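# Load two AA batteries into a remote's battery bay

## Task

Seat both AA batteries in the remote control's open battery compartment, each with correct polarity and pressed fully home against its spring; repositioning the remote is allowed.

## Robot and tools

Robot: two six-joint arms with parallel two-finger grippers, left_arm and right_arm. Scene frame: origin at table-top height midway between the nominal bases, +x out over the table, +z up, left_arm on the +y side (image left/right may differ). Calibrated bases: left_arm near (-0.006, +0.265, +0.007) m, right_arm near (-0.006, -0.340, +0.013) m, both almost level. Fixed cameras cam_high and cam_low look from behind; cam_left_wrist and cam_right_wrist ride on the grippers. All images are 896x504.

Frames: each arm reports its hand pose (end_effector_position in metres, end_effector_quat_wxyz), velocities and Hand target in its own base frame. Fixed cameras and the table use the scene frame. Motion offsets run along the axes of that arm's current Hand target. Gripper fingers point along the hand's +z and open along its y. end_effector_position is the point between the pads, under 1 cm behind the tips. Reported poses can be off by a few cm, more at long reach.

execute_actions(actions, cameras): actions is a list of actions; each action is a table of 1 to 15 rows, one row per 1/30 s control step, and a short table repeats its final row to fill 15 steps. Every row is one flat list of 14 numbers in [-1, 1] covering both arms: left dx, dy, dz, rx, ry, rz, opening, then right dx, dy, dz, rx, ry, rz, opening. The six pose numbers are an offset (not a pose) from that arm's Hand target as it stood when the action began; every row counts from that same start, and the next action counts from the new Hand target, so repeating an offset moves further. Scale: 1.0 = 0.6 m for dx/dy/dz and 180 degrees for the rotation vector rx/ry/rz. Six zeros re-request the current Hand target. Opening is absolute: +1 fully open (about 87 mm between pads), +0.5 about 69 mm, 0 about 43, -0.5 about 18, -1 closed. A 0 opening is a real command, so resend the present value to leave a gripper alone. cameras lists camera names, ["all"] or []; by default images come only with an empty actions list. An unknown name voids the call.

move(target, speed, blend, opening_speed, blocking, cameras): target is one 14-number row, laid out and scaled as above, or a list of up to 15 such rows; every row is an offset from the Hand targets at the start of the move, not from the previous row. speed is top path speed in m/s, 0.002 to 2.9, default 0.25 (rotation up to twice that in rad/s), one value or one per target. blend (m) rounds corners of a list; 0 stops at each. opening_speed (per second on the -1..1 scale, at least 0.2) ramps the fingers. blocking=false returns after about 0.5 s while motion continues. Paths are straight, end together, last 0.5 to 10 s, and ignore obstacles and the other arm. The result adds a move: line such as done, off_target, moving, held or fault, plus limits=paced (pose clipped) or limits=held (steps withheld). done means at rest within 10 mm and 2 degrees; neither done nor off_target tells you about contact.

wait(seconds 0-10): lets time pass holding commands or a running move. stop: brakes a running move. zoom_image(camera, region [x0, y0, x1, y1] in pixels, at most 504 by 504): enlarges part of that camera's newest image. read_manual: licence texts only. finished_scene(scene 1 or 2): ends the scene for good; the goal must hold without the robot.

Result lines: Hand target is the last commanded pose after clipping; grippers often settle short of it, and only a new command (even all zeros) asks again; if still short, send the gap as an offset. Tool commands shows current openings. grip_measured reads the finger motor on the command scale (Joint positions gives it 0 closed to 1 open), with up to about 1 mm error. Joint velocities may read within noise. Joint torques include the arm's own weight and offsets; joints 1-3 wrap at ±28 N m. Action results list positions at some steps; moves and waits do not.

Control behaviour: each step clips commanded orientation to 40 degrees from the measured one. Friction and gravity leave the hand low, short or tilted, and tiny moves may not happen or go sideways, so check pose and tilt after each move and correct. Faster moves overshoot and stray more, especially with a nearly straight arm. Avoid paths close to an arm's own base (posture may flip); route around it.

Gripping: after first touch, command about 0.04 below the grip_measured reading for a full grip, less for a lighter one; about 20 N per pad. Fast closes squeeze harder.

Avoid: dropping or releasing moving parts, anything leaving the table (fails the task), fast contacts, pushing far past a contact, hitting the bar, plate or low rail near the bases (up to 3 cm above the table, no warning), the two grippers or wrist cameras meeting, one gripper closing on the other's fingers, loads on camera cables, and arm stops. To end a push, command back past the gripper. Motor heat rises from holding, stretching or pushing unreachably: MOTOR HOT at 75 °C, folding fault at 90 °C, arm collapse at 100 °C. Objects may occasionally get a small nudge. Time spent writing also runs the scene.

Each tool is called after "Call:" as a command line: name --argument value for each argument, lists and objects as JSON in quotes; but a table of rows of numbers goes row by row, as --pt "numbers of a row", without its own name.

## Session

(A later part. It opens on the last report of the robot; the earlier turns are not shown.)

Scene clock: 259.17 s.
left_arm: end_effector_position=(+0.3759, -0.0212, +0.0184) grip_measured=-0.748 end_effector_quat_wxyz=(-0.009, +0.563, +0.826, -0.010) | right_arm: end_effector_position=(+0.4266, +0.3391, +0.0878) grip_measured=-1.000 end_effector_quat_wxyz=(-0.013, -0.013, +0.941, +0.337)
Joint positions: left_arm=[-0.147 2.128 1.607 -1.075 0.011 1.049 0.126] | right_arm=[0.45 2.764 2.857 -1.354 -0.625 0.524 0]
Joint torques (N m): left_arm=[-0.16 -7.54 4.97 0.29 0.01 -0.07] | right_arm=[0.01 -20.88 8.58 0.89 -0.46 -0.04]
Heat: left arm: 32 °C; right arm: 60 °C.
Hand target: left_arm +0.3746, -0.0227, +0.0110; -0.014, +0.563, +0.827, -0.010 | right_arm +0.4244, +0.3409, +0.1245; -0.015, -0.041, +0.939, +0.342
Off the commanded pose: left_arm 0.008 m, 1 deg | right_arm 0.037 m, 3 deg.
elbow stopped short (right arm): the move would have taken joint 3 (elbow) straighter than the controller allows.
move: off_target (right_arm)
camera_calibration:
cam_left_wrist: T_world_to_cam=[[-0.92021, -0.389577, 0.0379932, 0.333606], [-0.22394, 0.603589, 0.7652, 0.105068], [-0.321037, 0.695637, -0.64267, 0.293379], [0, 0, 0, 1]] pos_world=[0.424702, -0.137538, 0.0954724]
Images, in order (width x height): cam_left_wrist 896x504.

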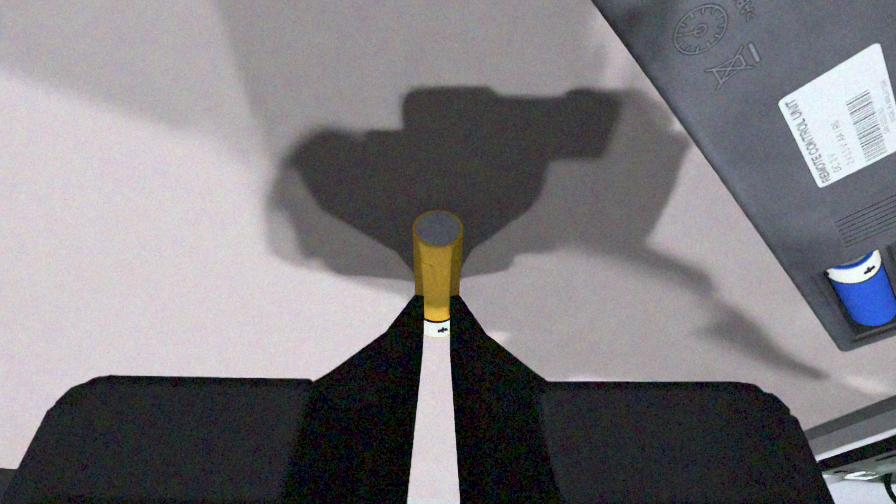

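Call:
move --target '[0,0,0,0,0,0,-0.4,0,0,0,0,0,0,-1]'

Call:
move --target '[0,0,0.005,0,0,0,-0.4,0,0,0,0,0,0,-1]' --speed 0.1

Call:
move --target '[0,0,0,0,0,0,-0.75,0,0,0,0,0,0,-1]' --opening_speed 0.6

Scene clock: 259.80 s.
left_arm: end_effector_position=(+0.3760, -0.0213, +0.0181) grip_measured=-0.400 end_effector_quat_wxyz=(-0.009, +0.563, +0.826, -0.010) | right_arm: end_effector_position=(+0.4266, +0.3391, +0.0878) grip_measured=-1.000 end_effector_quat_wxyz=(-0.013, -0.013, +0.941, +0.337)
Joint positions: left_arm=[-0.147 2.128 1.607 -1.074 0.011 1.049 0.3] | right_arm=[0.45 2.764 2.857 -1.354 -0.625 0.524 0]
Joint torques (N m): left_arm=[-0.17 -7.64 4.97 0.29 0.01 -0.06] | right_arm=[0.01 -20.88 8.58 0.89 -0.46 -0.04]
Heat: left arm: 32 °C; right arm: 61 °C.
Hand target: left_arm +0.3746, -0.0227, +0.0110; -0.014, +0.563, +0.827, -0.010 | right_arm +0.4244, +0.3409, +0.1245; -0.015, -0.041, +0.939, +0.342
Off the commanded pose: left_arm 0.007 m, 1 deg | right_arm 0.037 m, 3 deg.
elbow stopped short (right arm): the move would have taken joint 3 (elbow) straighter than the controller allows.
move: off_target (right_arm)

Scene clock: 260.53 s.
left_arm: end_effector_position=(+0.3759, -0.0212, +0.0162) grip_measured=-0.400 end_effector_quat_wxyz=(-0.008, +0.563, +0.826, -0.010) | right_arm: end_effector_position=(+0.4266, +0.3391, +0.0878) grip_measured=-1.000 end_effector_quat_wxyz=(-0.013, -0.013, +0.941, +0.337)
Joint positions: left_arm=[-0.147 2.128 1.599 -1.065 0.011 1.049 0.3] | right_arm=[0.45 2.764 2.857 -1.354 -0.625 0.524 0]
Joint torques (N m): left_arm=[-0.14 -7.36 4.96 0.31 0.01 -0.07] | right_arm=[-0.01 -20.88 8.57 0.89 -0.47 -0.04]
Heat: left arm: 32 °C; right arm: 61 °C.
Hand target: left_arm +0.3745, -0.0227, +0.0079; -0.014, +0.563, +0.827, -0.010 | right_arm +0.4244, +0.3409, +0.1245; -0.015, -0.041, +0.939, +0.342
Off the commanded pose: left_arm 0.009 m, 1 deg | right_arm 0.037 m, 3 deg.
elbow stopped short (right arm): the move would have taken joint 3 (elbow) straighter than the controller allows.
move: off_target (right_arm)

Scene clock: 261.33 s.
left_arm: end_effector_position=(+0.3760, -0.0212, +0.0162) grip_measured=-0.672 end_effector_quat_wxyz=(-0.008, +0.563, +0.826, -0.010) | right_arm: end_effector_position=(+0.4266, +0.3391, +0.0878) grip_measured=-1.000 end_effector_quat_wxyz=(-0.013, -0.013, +0.941, +0.337)
Joint positions: left_arm=[-0.147 2.128 1.599 -1.064 0.011 1.049 0.164] | right_arm=[0.45 2.764 2.857 -1.354 -0.625 0.524 0]
Joint torques (N m): left_arm=[-0.16 -7.39 4.98 0.31 0.01 -0.05] | right_arm=[0.01 -20.89 8.57 0.89 -0.47 -0.04]
Heat: left arm: 32 °C; right arm: 61 °C.
Hand target: left_arm +0.3744, -0.0228, +0.0079; -0.014, +0.563, +0.827, -0.011 | right_arm +0.4244, +0.3409, +0.1245; -0.015, -0.041, +0.939, +0.342
Off the commanded pose: left_arm 0.009 m, 1 deg | right_arm 0.037 m, 3 deg.
elbow stopped short (right arm): the move would have taken joint 3 (elbow) straighter than the controller allows.
move: off_target (right_arm)

Call:
move --target '[0,0,0,0,0,0,-0.45,0,0,0,0,0,0,-1]'

Call:
move --target '[0,0,0.004,0,0,0,-0.45,0,0,0,0,0,0,-1]' --speed 0.1

Call:
move --target '[0,0,0,0,0,0,-0.75,0,0,0,0,0,0,-1]' --opening_speed 0.6

Scene clock: 261.93 s.
left_arm: end_effector_position=(+0.3760, -0.0212, +0.0156) grip_measured=-0.450 end_effector_quat_wxyz=(-0.008, +0.563, +0.826, -0.010) | right_arm: end_effector_position=(+0.4266, +0.3391, +0.0878) grip_measured=-1.000 end_effector_quat_wxyz=(-0.013, -0.013, +0.941, +0.337)
Joint positions: left_arm=[-0.147 2.13 1.599 -1.064 0.011 1.049 0.275] | right_arm=[0.45 2.764 2.857 -1.354 -0.625 0.524 0]
Joint torques (N m): left_arm=[-0.13 -7.53 4.98 0.29 0.02 -0.06] | right_arm=[0.01 -20.88 8.58 0.89 -0.47 -0.04]
Heat: left arm: 32 °C; right arm: 62 °C.
Hand target: left_arm +0.3744, -0.0228, +0.0079; -0.014, +0.563, +0.827, -0.011 | right_arm +0.4244, +0.3409, +0.1245; -0.015, -0.041, +0.939, +0.342
Off the commanded pose: left_arm 0.008 m, 1 deg | right_arm 0.037 m, 3 deg.
elbow stopped short (right arm): the move would have taken joint 3 (elbow) straighter than the controller allows.
move: off_target (right_arm)

Scene clock: 262.63 s.
left_arm: end_effector_position=(+0.3777, -0.0214, +0.0154) grip_measured=-0.450 end_effector_quat_wxyz=(-0.005, +0.563, +0.827, -0.009) | right_arm: end_effector_position=(+0.4266, +0.3391, +0.0878) grip_measured=-1.000 end_effector_quat_wxyz=(-0.013, -0.013, +0.941, +0.337)
Joint positions: left_arm=[-0.147 2.13 1.599 -1.057 0.011 1.049 0.275] | right_arm=[0.45 2.764 2.857 -1.354 -0.625 0.524 0]
Joint torques (N m): left_arm=[-0.14 -7.35 4.42 0.32 0.01 -0.06] | right_arm=[0.01 -20.89 8.58 0.89 -0.47 -0.03]
Heat: left arm: 32 °C; right arm: 62 °C.
Hand target: left_arm +0.3744, -0.0228, +0.0055; -0.014, +0.563, +0.827, -0.011 | right_arm +0.4244, +0.3409, +0.1245; -0.015, -0.041, +0.939, +0.342
Off the commanded pose: left_arm 0.010 m, 1 deg | right_arm 0.037 m, 3 deg.
elbow stopped short (right arm): the move would have taken joint 3 (elbow) straighter than the controller allows.
move: off_target (right_arm)

Scene clock: 263.33 s.
left_arm: end_effector_position=(+0.3778, -0.0215, +0.0154) grip_measured=-0.647 end_effector_quat_wxyz=(-0.005, +0.563, +0.827, -0.008) | right_arm: end_effector_position=(+0.4266, +0.3391, +0.0878) grip_measured=-1.000 end_effector_quat_wxyz=(-0.013, -0.013, +0.941, +0.337)
Joint positions: left_arm=[-0.147 2.13 1.599 -1.056 0.011 1.049 0.176] | right_arm=[0.45 2.764 2.857 -1.354 -0.625 0.524 0]
Joint torques (N m): left_arm=[-0.14 -7.34 4.42 0.32 0.01 -0.06] | right_arm=[0.01 -20.88 8.57 0.89 -0.47 -0.04]
Heat: left arm: 32 °C; right arm: 63 °C.
Hand target: left_arm +0.3743, -0.0228, +0.0055; -0.014, +0.563, +0.827, -0.011 | right_arm +0.4244, +0.3409, +0.1245; -0.015, -0.041, +0.939, +0.342
Off the commanded pose: left_arm 0.010 m, 1 deg | right_arm 0.037 m, 3 deg.
elbow stopped short (right arm): the move would have taken joint 3 (elbow) straighter than the controller allows.
move: off_target (right_arm)

Call:
move --pt "0 0 -0.14 0 0 0 -0.75 0 0 0 0 0 0 -1" --pt "-0.018 -0.266 -0.15 0 0 -0.291 -0.75 0 0 0 0 0 0 -1" --speed '[0.1,0.2]'

Call:
move --pt "0 0 0 0 0.06 0 -0.75 0 0.083 0.213 0 0 0 -1" --pt "0 0 0 0 0.06 0 -0.75 0 0.003 0.308 0 0 0 -1" --speed '[0.2,0.1]' --cameras '["all"]'

Scene clock: 268.37 s.
left_arm: end_effector_position=(+0.2333, -0.0882, +0.0959) grip_measured=-0.647 end_effector_quat_wxyz=(-0.035, +0.141, +0.989, +0.002) | right_arm: end_effector_position=(+0.4266, +0.3391, +0.0878) grip_measured=-1.000 end_effector_quat_wxyz=(-0.013, -0.013, +0.941, +0.337)
Joint positions: left_arm=[-0.344 1.715 1.344 -1.269 0.011 -0.061 0.176] | right_arm=[0.45 2.764 2.857 -1.354 -0.625 0.524 0]
Joint torques (N m): left_arm=[-0.27 -8.49 5.11 0.25 0.03 -0.07] | right_arm=[0.02 -20.89 8.59 0.89 -0.46 -0.04]
Heat: left arm: 33 °C; right arm: 65 °C.
Hand target: left_arm +0.2330, -0.0912, +0.1007; -0.017, +0.140, +0.990, -0.003 | right_arm +0.4244, +0.3409, +0.1245; -0.015, -0.041, +0.939, +0.342
Off the commanded pose: left_arm 0.006 m, 2 deg | right_arm 0.037 m, 3 deg.
elbow stopped short (right arm): the move would have taken joint 3 (elbow) straighter than the controller allows.
move: off_target (right_arm)

Scene clock: 271.03 s.
left_arm: end_effector_position=(+0.2279, -0.0871, +0.0962) grip_measured=-0.647 end_effector_quat_wxyz=(-0.114, +0.139, +0.984, +0.016) | right_arm: end_effector_position=(+0.4076, +0.4673, +0.0236) grip_measured=-1.000 end_effector_quat_wxyz=(+0.008, -0.029, +0.919, +0.392)
Joint positions: left_arm=[-0.344 1.847 1.455 -1.41 0.015 -0.062 0.176] | right_arm=[0.65 2.933 2.857 -0.939 -0.619 0.768 0]
Joint torques (N m): left_arm=[0.24 -5.72 9.29 -0.37 0.09 0.03] | right_arm=[-0.44 -11.1 9.28 1.49 0.19 -0.21]
Heat: left arm: 33 °C; right arm: 64 °C.
Hand target: left_arm +0.2331, -0.0912, +0.1006; -0.110, +0.140, +0.984, +0.010 | right_arm +0.4138, +0.4607, -0.0159; -0.015, -0.041, +0.939, +0.342
Off the commanded pose: left_arm 0.008 m, 1 deg | right_arm 0.041 m, 7 deg.
elbow stopped short (right arm): the move would have taken joint 3 (elbow) straighter than the controller allows.
move: off_target (right_arm)
camera_calibration:
cam_left_wrist: T_world_to_cam=[[-0.250094, -0.968204, 0.00580806, -0.0312493], [-0.4385, 0.118612, 0.89087, 0.0466622], [-0.863233, 0.220255, -0.454222, 0.405616], [0, 0, 0, 1]] pos_world=[0.362787, -0.125129, 0.142851]
cam_right_wrist: T_world_to_cam=[[0.0726237, -0.693894, -0.716405, 0.308528], [-0.632419, -0.58747, 0.504901, 0.541873], [-0.771215, 0.416401, -0.481496, 0.280795], [0, 0, 0, 1]] pos_world=[0.536837, 0.415497, 0.0826412]

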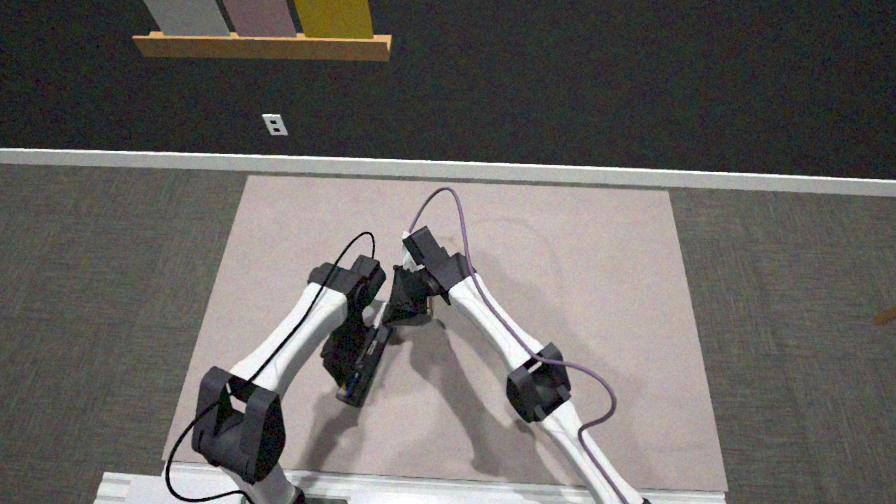

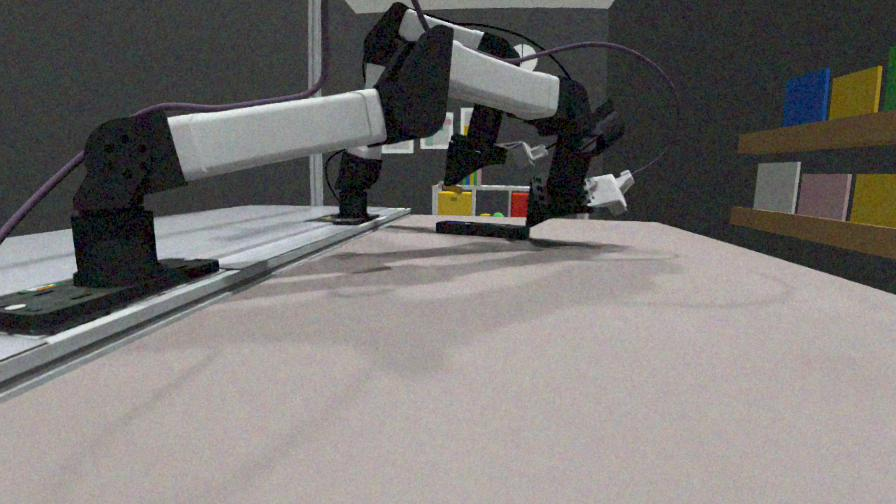

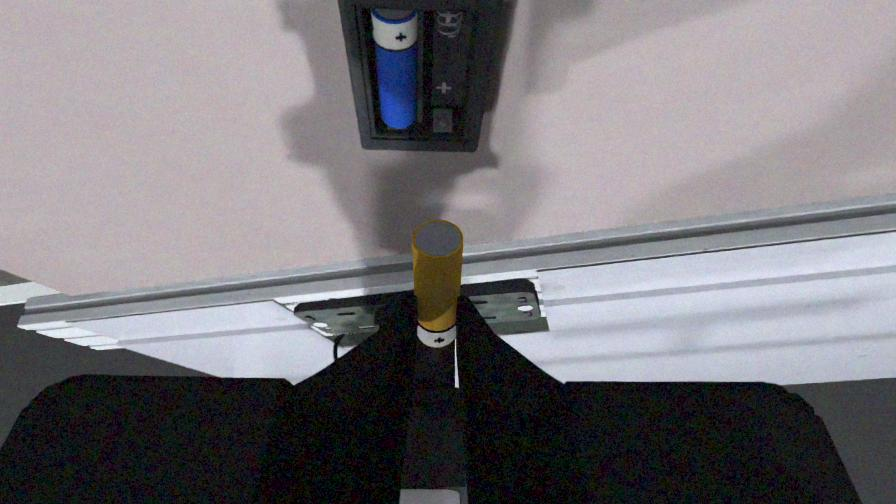

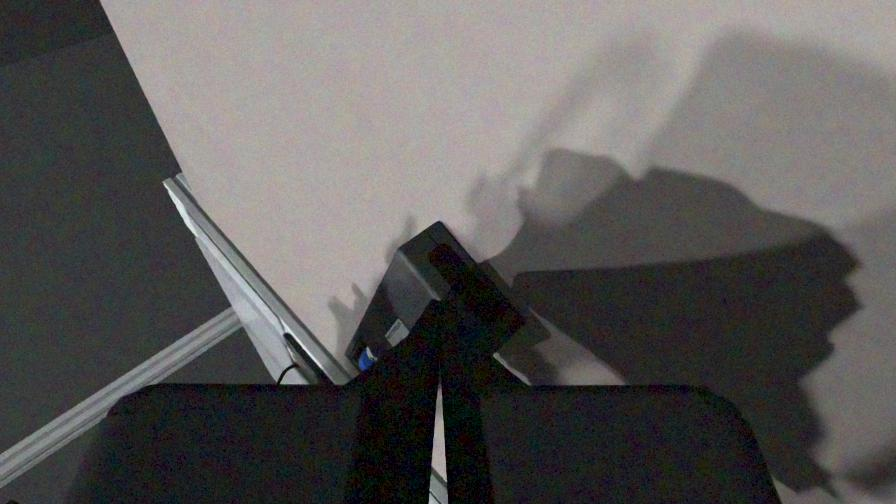

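Call:
move --target '[-0.018,-0.005,0.081,0,0.0,0,-0.75,0,0,0,0,0,0,-1]' --speed 0.12 --cameras '["cam_low","cam_left_wrist"]'

Call:
zoom_image --camera "cam_low" --region '[430, 200, 550, 245]'

Call:
zoom_image --camera "cam_left_wrist" --region '[340, 100, 560, 320]'

Scene clock: 272.47 s.
left_arm: end_effector_position=(+0.2328, -0.0904, +0.0554) grip_measured=-0.647 end_effector_quat_wxyz=(-0.109, +0.140, +0.984, +0.014) | right_arm: end_effector_position=(+0.4077, +0.4674, +0.0237) grip_measured=-1.000 end_effector_quat_wxyz=(+0.008, -0.030, +0.919, +0.393)
Joint positions: left_arm=[-0.348 1.892 1.353 -1.251 0.018 -0.063 0.176] | right_arm=[0.65 2.933 2.857 -0.938 -0.62 0.768 0]
Joint torques (N m): left_arm=[-0.34 -6.12 4.93 -0.03 0.08 -0.06] | right_arm=[-0.46 -11.12 9.26 1.47 0.2 -0.21]
Heat: left arm: 33 °C; right arm: 63 °C.
Hand target: left_arm +0.2319, -0.0946, +0.0508; -0.110, +0.140, +0.984, +0.010 | right_arm +0.4138, +0.4607, -0.0158; -0.015, -0.041, +0.939, +0.342
Off the commanded pose: left_arm 0.006 m, 0 deg | right_arm 0.041 m, 7 deg.
elbow stopped short (right arm): the move would have taken joint 3 (elbow) straighter than the controller allows.
move: off_target (right_arm)
camera_calibration:
cam_left_wrist: T_world_to_cam=[[-0.251543, -0.967808, 0.00863685, -0.0328006], [-0.446999, 0.124086, 0.885886, 0.0882835], [-0.858439, 0.218978, -0.463822, 0.391489], [0, 0, 0, 1]] pos_world=[0.367282, -0.128427, 0.103656]
Images, in order (width x height): cam_low 896x504, cam_left_wrist 896x504.

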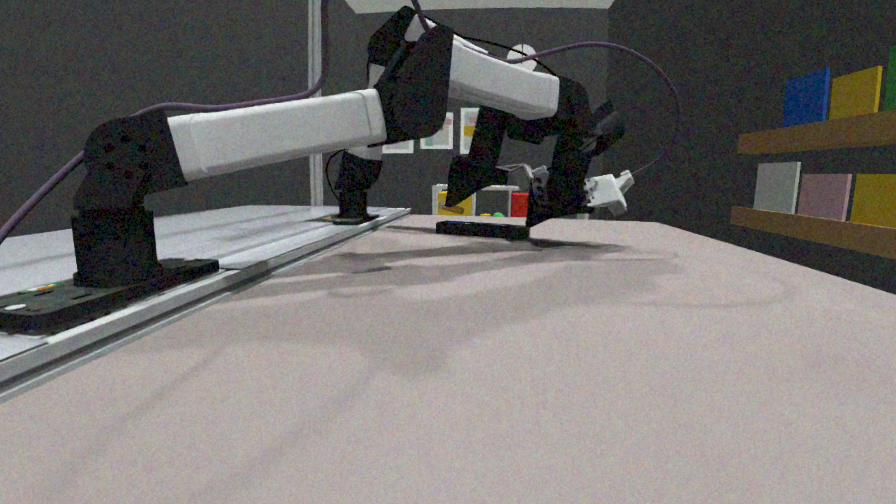

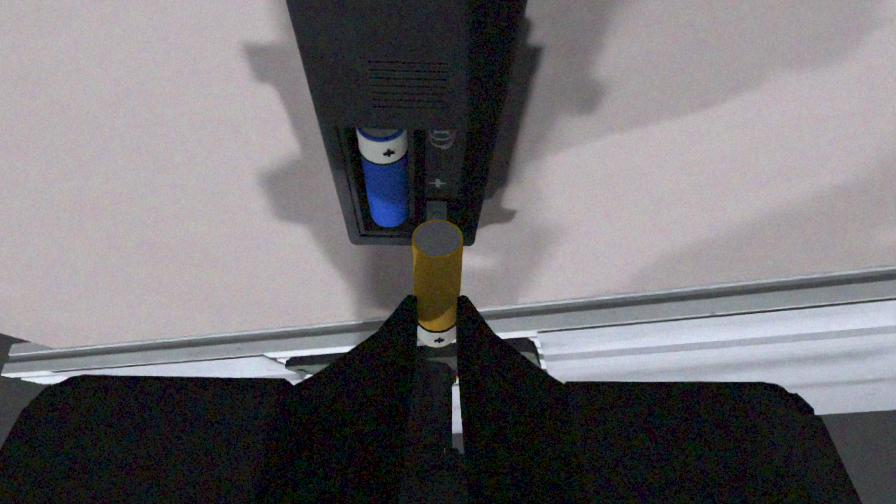

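Scaled by 4.200 from the camera's 896x504 image, which has a finer 1280x720 frame.

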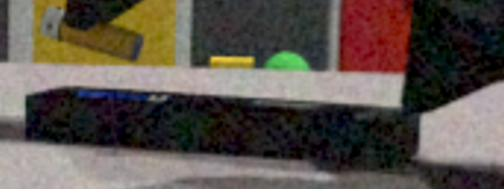

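Scaled by 2.291 from the camera's 896x504 image, which has a finer 1280x720 frame.

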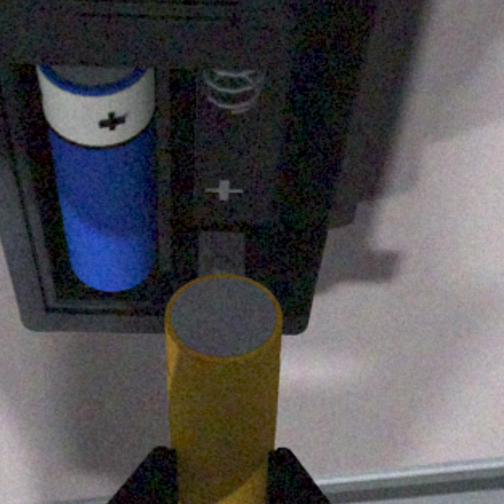

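Call:
move --target '[0.0,-0.0,0.040,0,0.0,0,-0.75,0,0,0,0,0,0,-1]' --speed 0.08 --cameras '["cam_low","cam_left_wrist"]'

Call:
zoom_image --camera "cam_low" --region '[430, 200, 550, 245]'

Call:
zoom_image --camera "cam_left_wrist" --region '[340, 130, 560, 350]'

Scene clock: 273.53 s.
left_arm: end_effector_position=(+0.2308, -0.0900, +0.0362) grip_measured=-0.647 end_effector_quat_wxyz=(-0.100, +0.126, +0.987, +0.016) | right_arm: end_effector_position=(+0.4063, +0.4682, +0.0236) grip_measured=-1.000 end_effector_quat_wxyz=(+0.004, -0.033, +0.917, +0.397)
Joint positions: left_arm=[-0.348 1.892 1.279 -1.16 0.012 -0.091 0.176] | right_arm=[0.65 2.936 2.857 -0.936 -0.632 0.765 0]
Joint torques (N m): left_arm=[-0.47 -5.07 4.05 0.04 0.13 0.23] | right_arm=[-0.46 -11.41 9.2 1.44 0.31 -0.18]
Heat: left arm: 33 °C; right arm: 63 °C.
Hand target: left_arm +0.2268, -0.0934, +0.0274; -0.110, +0.140, +0.984, +0.010 | right_arm +0.4138, +0.4607, -0.0159; -0.015, -0.041, +0.939, +0.342
Off the commanded pose: left_arm 0.010 m, 2 deg | right_arm 0.041 m, 7 deg.
elbow stopped short (right arm): the move would have taken joint 3 (elbow) straighter than the controller allows.
move: off_target (right_arm)
camera_calibration:
cam_left_wrist: T_world_to_cam=[[-0.226335, -0.974049, -0.00051302, -0.0386562], [-0.467241, 0.108108, 0.877496, 0.107964], [-0.854669, 0.198847, -0.479584, 0.378546], [0, 0, 0, 1]] pos_world=[0.365228, -0.124598, 0.0867869]
Images, in order (width x height): cam_low 896x504, cam_left_wrist 896x504.

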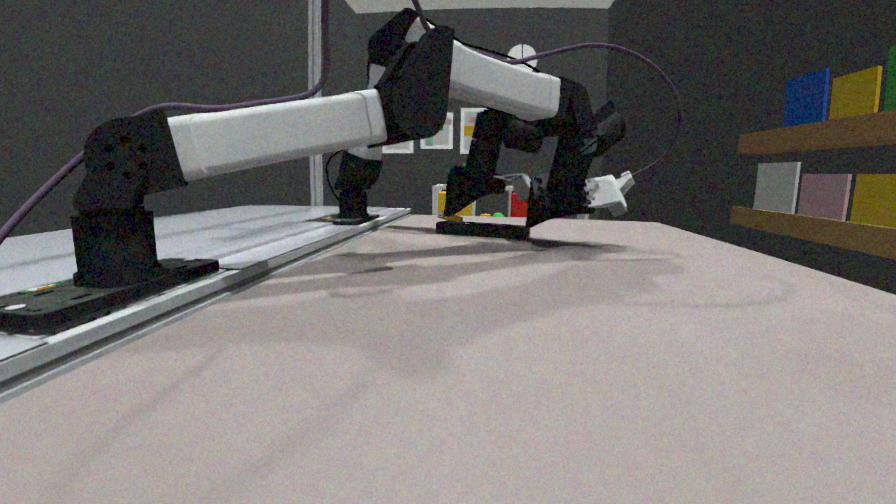

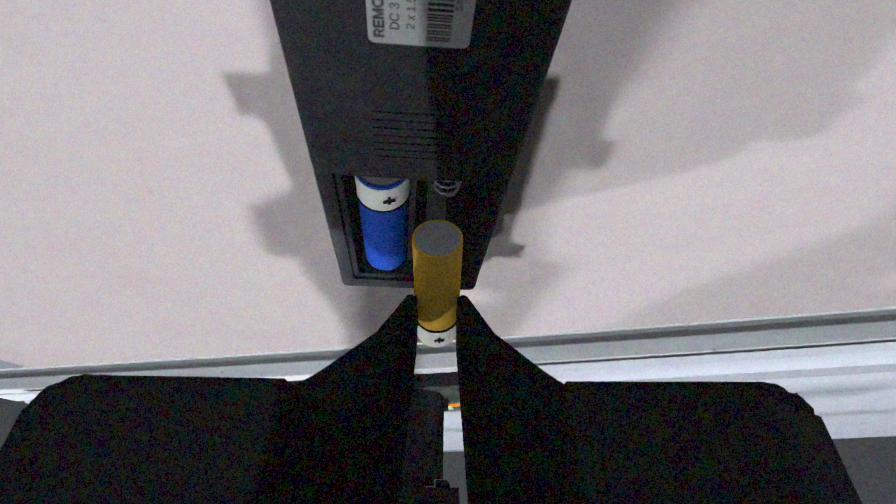

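Scaled by 4.200 from the camera's 896x504 image, which has a finer 1280x720 frame.

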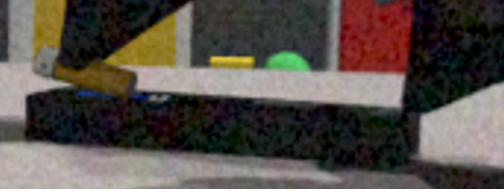

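Scaled by 2.291 from the camera's 896x504 image, which has a finer 1280x720 frame.

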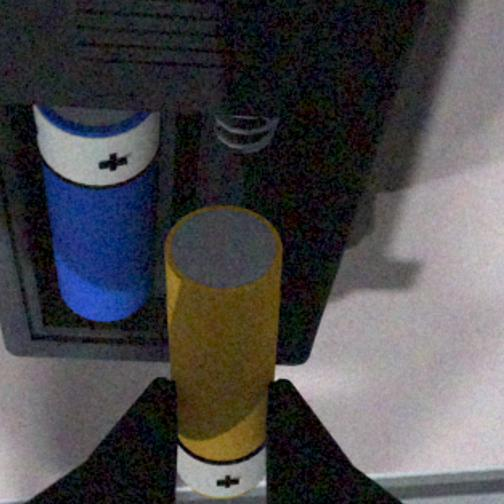

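Call:
move --pt "0.0 0 -0.03 0 0.0 0 -0.75 0 0 0 0 0 0 -1" --pt "0.0 -0.011 -0.03 0 0.0 0 -0.75 0 0 0 0 0 0 -1" --speed 0.08 --cameras '["cam_left_wrist","cam_low"]'

Call:
zoom_image --camera "cam_left_wrist" --region '[340, 100, 560, 320]'

Scene clock: 275.03 s.
left_arm: end_effector_position=(+0.2247, -0.0908, +0.0410) grip_measured=-0.647 end_effector_quat_wxyz=(-0.113, +0.122, +0.986, +0.019) | right_arm: end_effector_position=(+0.4062, +0.4682, +0.0236) grip_measured=-1.000 end_effector_quat_wxyz=(+0.004, -0.033, +0.917, +0.397)
Joint positions: left_arm=[-0.356 1.892 1.289 -1.197 0.014 -0.107 0.176] | right_arm=[0.65 2.936 2.857 -0.936 -0.632 0.764 0]
Joint torques (N m): left_arm=[-1.35 -5.82 9.01 -0.37 0.15 0.2] | right_arm=[-0.47 -11.4 9.2 1.44 0.31 -0.18]
Heat: left arm: 33 °C; right arm: 62 °C.
Hand target: left_arm +0.2288, -0.1006, +0.0451; -0.110, +0.140, +0.984, +0.010 | right_arm +0.4138, +0.4607, -0.0158; -0.015, -0.041, +0.939, +0.342
Off the commanded pose: left_arm 0.011 m, 2 deg | right_arm 0.041 m, 7 deg.
move: off_target (left_arm, right_arm)
camera_calibration:
cam_left_wrist: T_world_to_cam=[[-0.21885, -0.975743, -0.00550576, -0.0425775], [-0.445797, 0.0949657, 0.890082, 0.0943825], [-0.867969, 0.197249, -0.455766, 0.377638], [0, 0, 0, 1]] pos_world=[0.360536, -0.124997, 0.0878722]
Images, in order (width x height): cam_low 896x504, cam_left_wrist 896x504.

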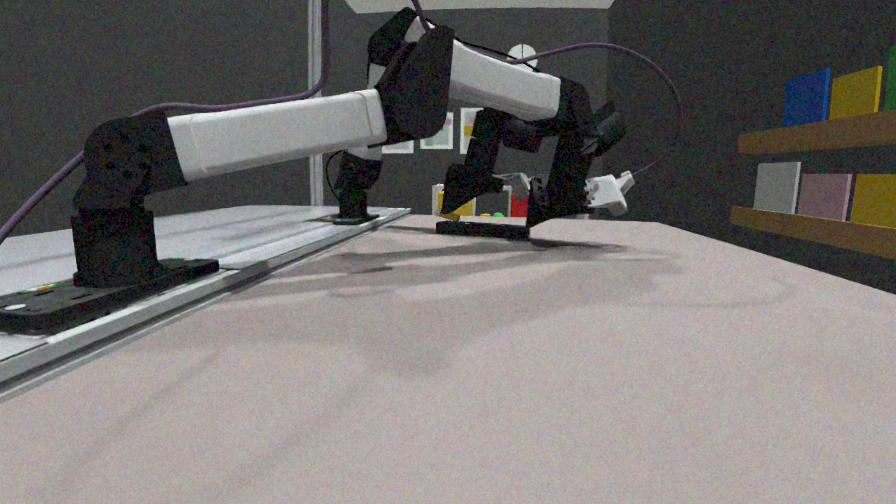

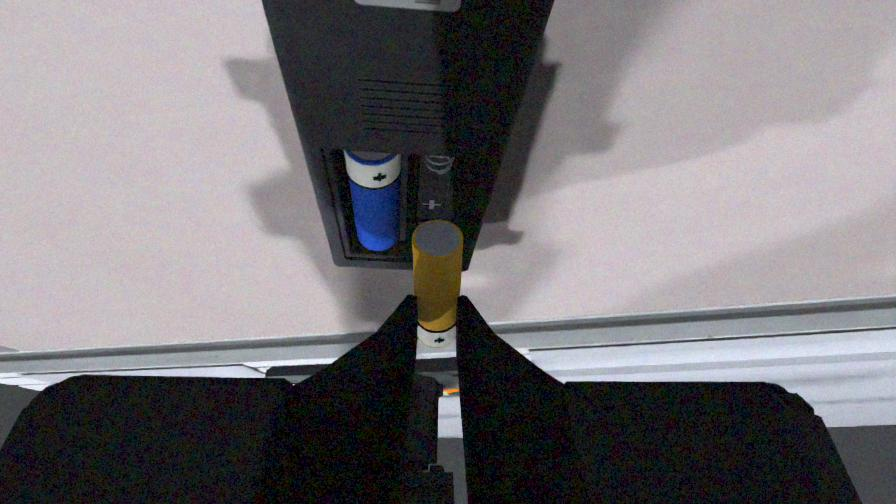

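Scaled by 2.291 from the camera's 896x504 image, which has a finer 1280x720 frame.

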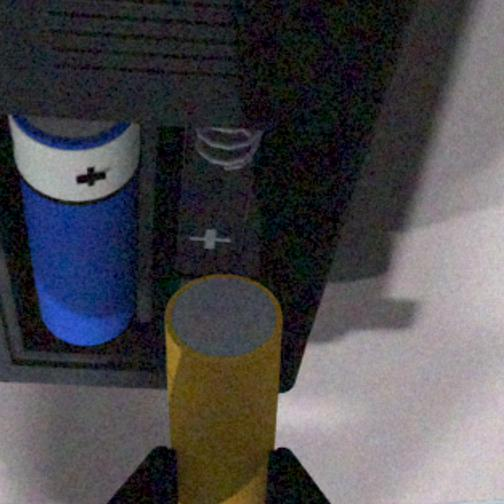

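Call:
move --target '[0,0,0,0,0,0.025,-0.75,0,0,0,0,0,0,-1]' --speed 0.08 --cameras '["cam_left_wrist","cam_low"]'

Call:
zoom_image --camera "cam_left_wrist" --region '[340, 100, 560, 320]'

Call:
zoom_image --camera "cam_low" --region '[430, 200, 550, 245]'

Scene clock: 276.43 s.
left_arm: end_effector_position=(+0.2224, -0.0955, +0.0415) grip_measured=-0.647 end_effector_quat_wxyz=(-0.115, +0.172, +0.978, +0.011) | right_arm: end_effector_position=(+0.4062, +0.4682, +0.0236) grip_measured=-1.000 end_effector_quat_wxyz=(+0.004, -0.034, +0.917, +0.397)
Joint positions: left_arm=[-0.382 1.892 1.291 -1.199 0.025 -0.031 0.176] | right_arm=[0.65 2.936 2.857 -0.936 -0.633 0.762 0]
Joint torques (N m): left_arm=[-0.08 -5.72 8.99 -0.35 0.1 0.12] | right_arm=[-0.47 -11.4 9.21 1.43 0.31 -0.16]
Heat: left arm: 33 °C; right arm: 61 °C.
Hand target: left_arm +0.2288, -0.1007, +0.0451; -0.110, +0.178, +0.978, +0.005 | right_arm +0.4138, +0.4607, -0.0159; -0.015, -0.041, +0.939, +0.342
Off the commanded pose: left_arm 0.009 m, 1 deg | right_arm 0.041 m, 7 deg.
move: off_target (right_arm)
camera_calibration:
cam_left_wrist: T_world_to_cam=[[-0.313415, -0.94936, 0.0220612, -0.0252813], [-0.424977, 0.160999, 0.890772, 0.095004], [-0.849215, 0.269806, -0.453916, 0.379567], [0, 0, 0, 1]] pos_world=[0.354785, -0.141706, 0.0882223]
Images, in order (width x height): cam_low 896x504, cam_left_wrist 896x504.

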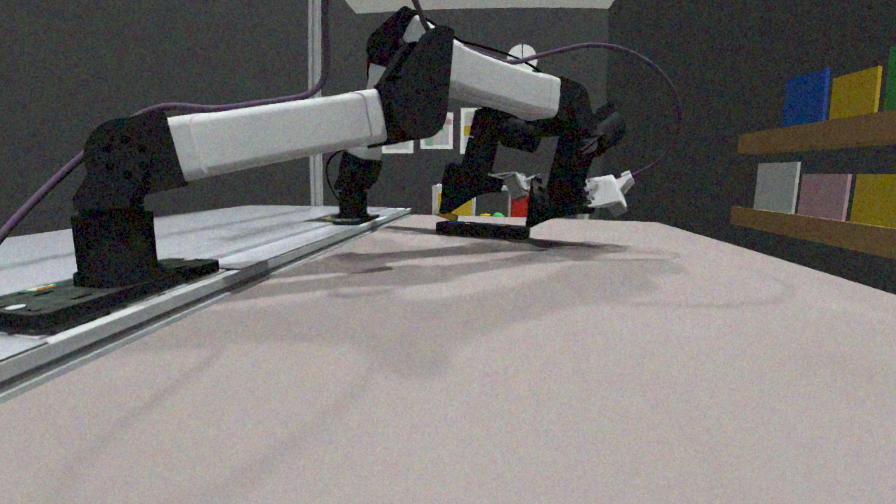

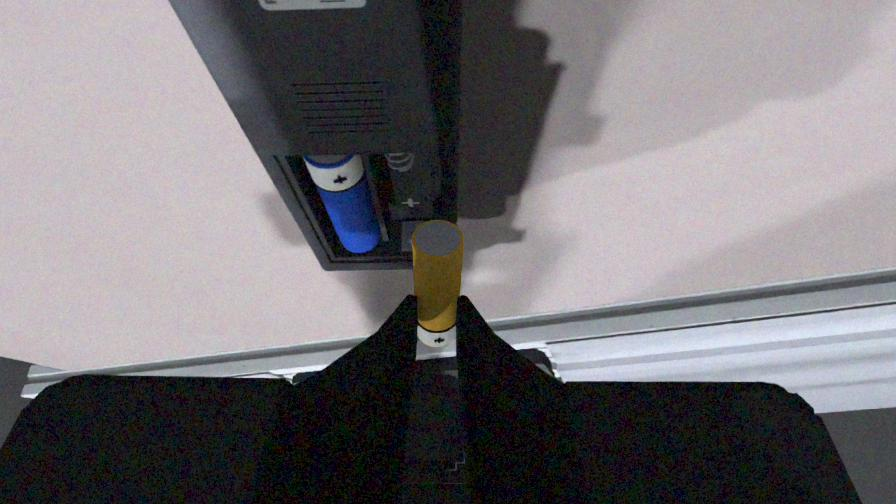

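Scaled by 2.291 from the camera's 896x504 image, which has a finer 1280x720 frame.

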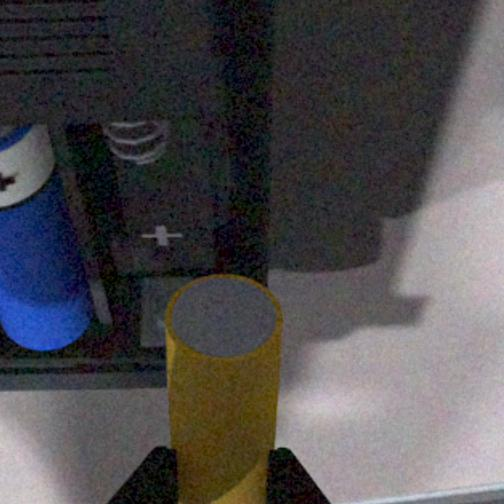

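Scaled by 4.200 from the camera's 896x504 image, which has a finer 1280x720 frame.

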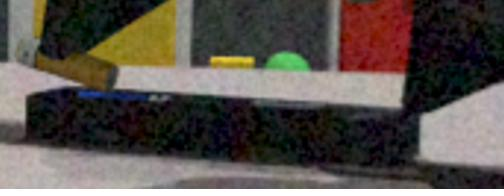

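Call:
move --target '[0,0.014,0,0,0,-0.019,-0.75,0,0,0,0,0,0,-1]' --speed 0.08 --cameras '["cam_left_wrist","cam_low"]'

Call:
zoom_image --camera "cam_left_wrist" --region '[340, 100, 560, 320]'

Scene clock: 277.47 s.
left_arm: end_effector_position=(+0.2246, -0.0904, +0.0416) grip_measured=-0.647 end_effector_quat_wxyz=(-0.115, +0.155, +0.981, +0.011) | right_arm: end_effector_position=(+0.4062, +0.4682, +0.0236) grip_measured=-1.000 end_effector_quat_wxyz=(+0.004, -0.034, +0.917, +0.397)
Joint positions: left_arm=[-0.357 1.892 1.291 -1.199 0.025 -0.041 0.176] | right_arm=[0.65 2.936 2.857 -0.936 -0.633 0.762 0]
Joint torques (N m): left_arm=[0.65 -5.71 8.9 -0.35 0.02 -0.08] | right_arm=[-0.46 -11.41 9.21 1.43 0.32 -0.16]
Heat: left arm: 33 °C; right arm: 61 °C.
Hand target: left_arm +0.2318, -0.0928, +0.0449; -0.110, +0.149, +0.983, +0.009 | right_arm +0.4138, +0.4607, -0.0159; -0.015, -0.041, +0.939, +0.342
Off the commanded pose: left_arm 0.008 m, 1 deg | right_arm 0.041 m, 7 deg.
move: off_target (right_arm)
camera_calibration:
cam_left_wrist: T_world_to_cam=[[-0.280513, -0.959646, 0.0198199, -0.0279063], [-0.430766, 0.144316, 0.89085, 0.0949072], [-0.857761, 0.241357, -0.453865, 0.379454], [0, 0, 0, 1]] pos_world=[0.358536, -0.132061, 0.0882262]
Images, in order (width x height): cam_low 896x504, cam_left_wrist 896x504.

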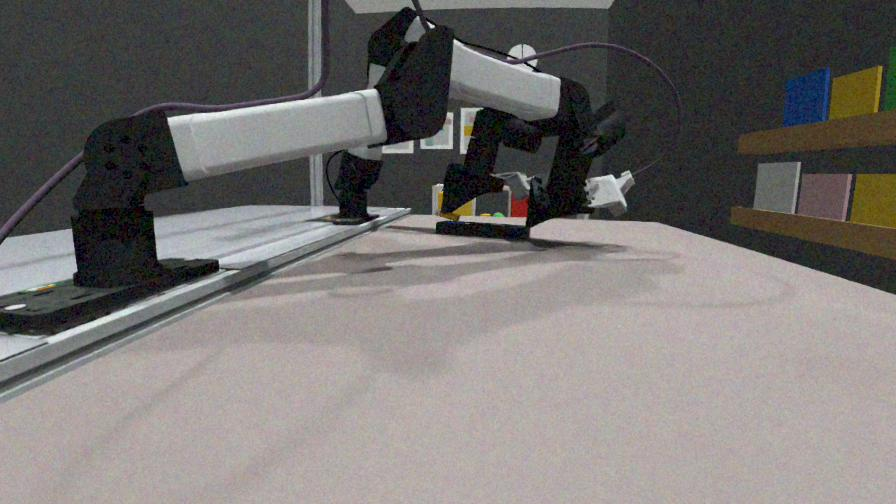

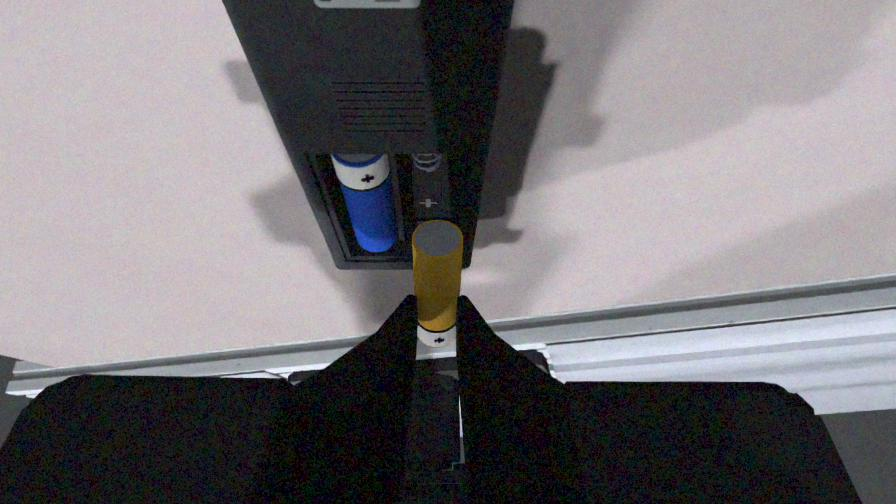

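Scaled by 2.291 from the camera's 896x504 image, which has a finer 1280x720 frame.

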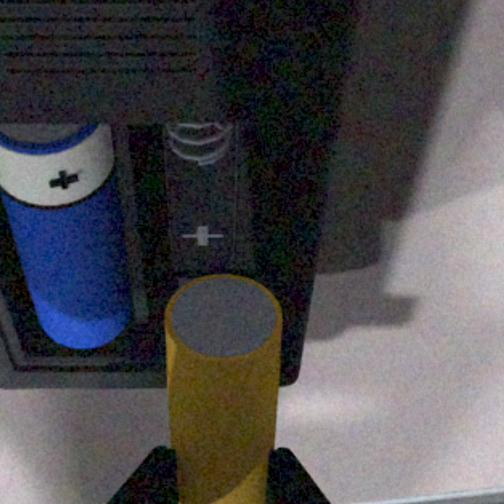

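Call:
move --target '[-0.0,0.006,0.032,0,0,-0.0,-0.75,0,0,0,0,0,0,-1]' --speed 0.06 --cameras '["cam_left_wrist","cam_low"]'

Call:
zoom_image --camera "cam_left_wrist" --region '[340, 130, 560, 350]'

Call:
zoom_image --camera "cam_low" --region '[430, 200, 550, 245]'

Scene clock: 278.43 s.
left_arm: end_effector_position=(+0.2268, -0.0892, +0.0323) grip_measured=-0.647 end_effector_quat_wxyz=(-0.111, +0.151, +0.982, +0.009) | right_arm: end_effector_position=(+0.4063, +0.4682, +0.0237) grip_measured=-1.000 end_effector_quat_wxyz=(+0.005, -0.034, +0.917, +0.397)
Joint positions: left_arm=[-0.35 1.904 1.271 -1.16 0.025 -0.041 0.176] | right_arm=[0.65 2.936 2.857 -0.935 -0.633 0.762 0]
Joint torques (N m): left_arm=[0.79 -5.81 4.57 0.05 0 0.03] | right_arm=[-0.47 -11.41 9.2 1.43 0.32 -0.16]
Heat: left arm: 33 °C; right arm: 60 °C.
Hand target: left_arm +0.2287, -0.0883, +0.0260; -0.110, +0.149, +0.983, +0.009 | right_arm +0.4139, +0.4607, -0.0159; -0.015, -0.041, +0.939, +0.342
Off the commanded pose: left_arm 0.007 m, 0 deg | right_arm 0.041 m, 7 deg.
move: off_target (right_arm)
camera_calibration:
cam_left_wrist: T_world_to_cam=[[-0.272948, -0.961816, 0.020249, -0.0279529], [-0.437612, 0.142877, 0.88774, 0.105524], [-0.856735, 0.233446, -0.4599, 0.376045], [0, 0, 0, 1]] pos_world=[0.360719, -0.129748, 0.0798314]
Images, in order (width x height): cam_low 896x504, cam_left_wrist 896x504.

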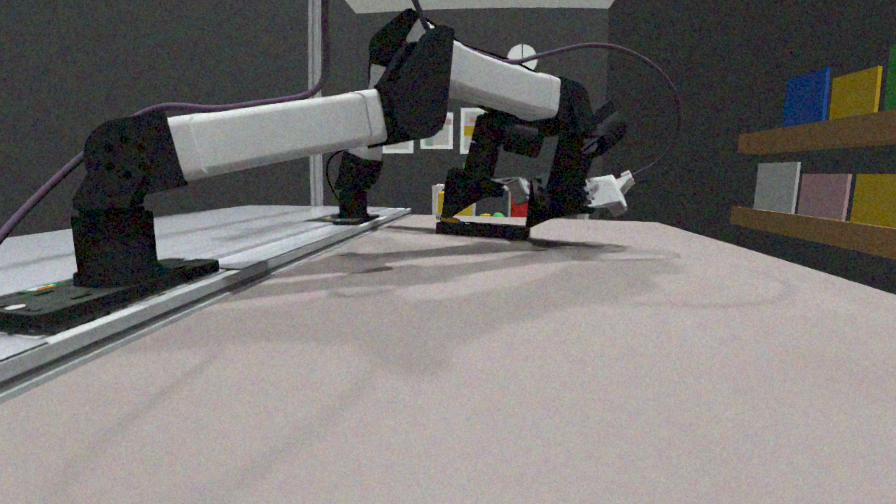

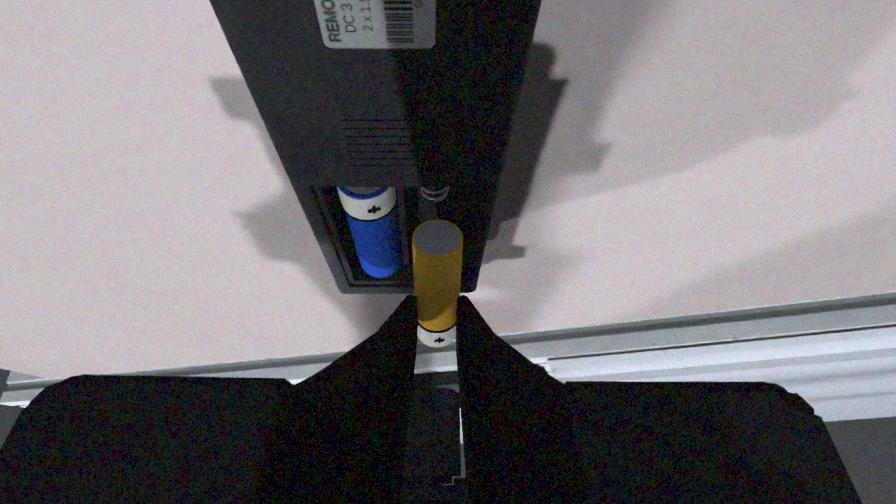

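Scaled by 2.291 from the camera's 896x504 image, which has a finer 1280x720 frame.

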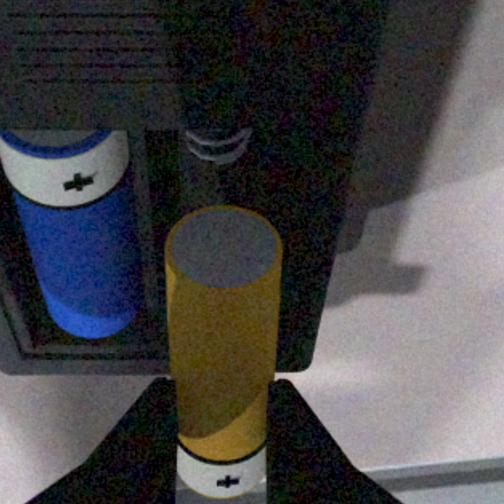

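Scaled by 4.200 from the camera's 896x504 image, which has a finer 1280x720 frame.

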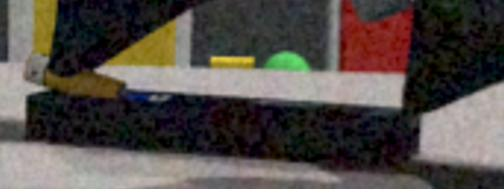

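Call:
move --pt "-0.0 0.0 0.008 0 0 -0.0 -0.78 0 0 0 0 0 0 -1" --pt "-0.03 0.0 0.008 0 0 -0.0 -0.78 0 0 0 0 0 0 -1" --speed 0.06 --cameras '["cam_left_wrist","cam_low"]'

Call:
zoom_image --camera "cam_left_wrist" --region '[340, 130, 560, 350]'

Call:
zoom_image --camera "cam_low" --region '[430, 200, 550, 245]'

Scene clock: 280.03 s.
left_arm: end_effector_position=(+0.2305, -0.0906, +0.0280) grip_measured=-0.648 end_effector_quat_wxyz=(-0.126, +0.151, +0.980, +0.012) | right_arm: end_effector_position=(+0.4081, +0.4651, +0.0037) grip_measured=-1.000 end_effector_quat_wxyz=(+0.004, -0.028, +0.923, +0.383)
Joint positions: left_arm=[-0.35 1.954 1.308 -1.179 0.025 -0.041 0.176] | right_arm=[0.649 2.966 2.857 -0.93 -0.609 0.758 0]
Joint torques (N m): left_arm=[0.91 -4.62 6.84 0.28 0 0.05] | right_arm=[-0.31 -13.9 9.26 1.45 0.12 -0.06]
Heat: left arm: 33 °C; right arm: 60 °C.
Hand target: left_arm +0.2445, -0.0933, +0.0174; -0.110, +0.149, +0.983, +0.009 | right_arm +0.4139, +0.4607, -0.0158; -0.015, -0.041, +0.939, +0.342
Off the commanded pose: left_arm 0.018 m, 2 deg | right_arm 0.021 m, 6 deg.
elbow stopped short (right arm): the move would have taken joint 3 (elbow) straighter than the controller allows.
move: off_target (left_arm, right_arm)
camera_calibration:
cam_left_wrist: T_world_to_cam=[[-0.272446, -0.962003, 0.0180114, -0.0281971], [-0.411636, 0.133457, 0.901524, 0.103823], [-0.869672, 0.238202, -0.432355, 0.380242], [0, 0, 0, 1]] pos_world=[0.36574, -0.131556, 0.0713081]
Images, in order (width x height): cam_low 896x504, cam_left_wrist 896x504.

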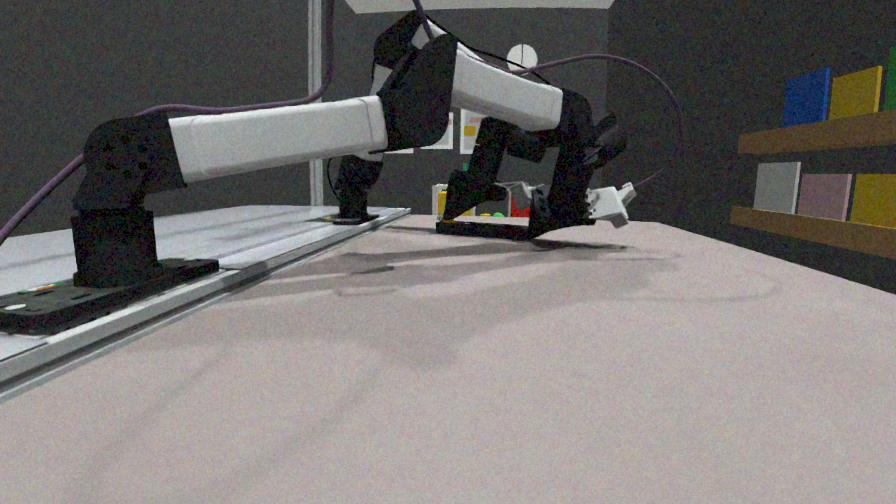

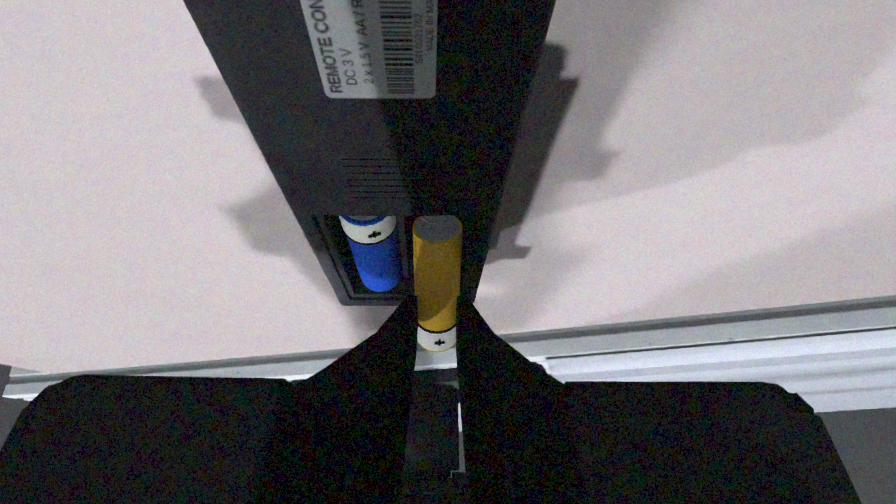

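Scaled by 2.291 from the camera's 896x504 image, which has a finer 1280x720 frame.

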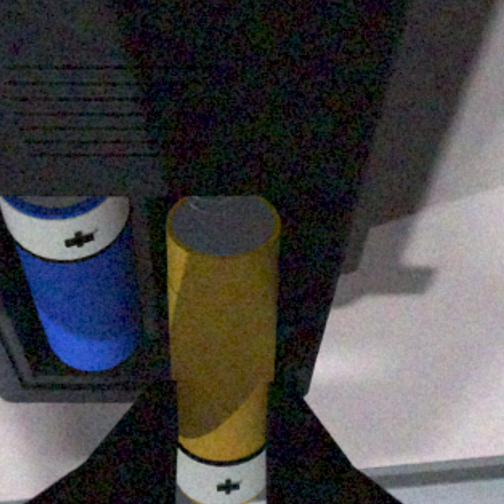

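Scaled by 4.200 from the camera's 896x504 image, which has a finer 1280x720 frame.

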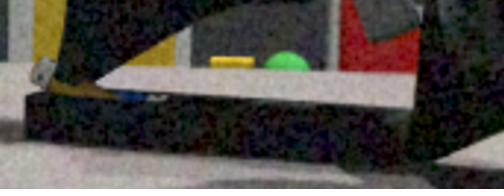

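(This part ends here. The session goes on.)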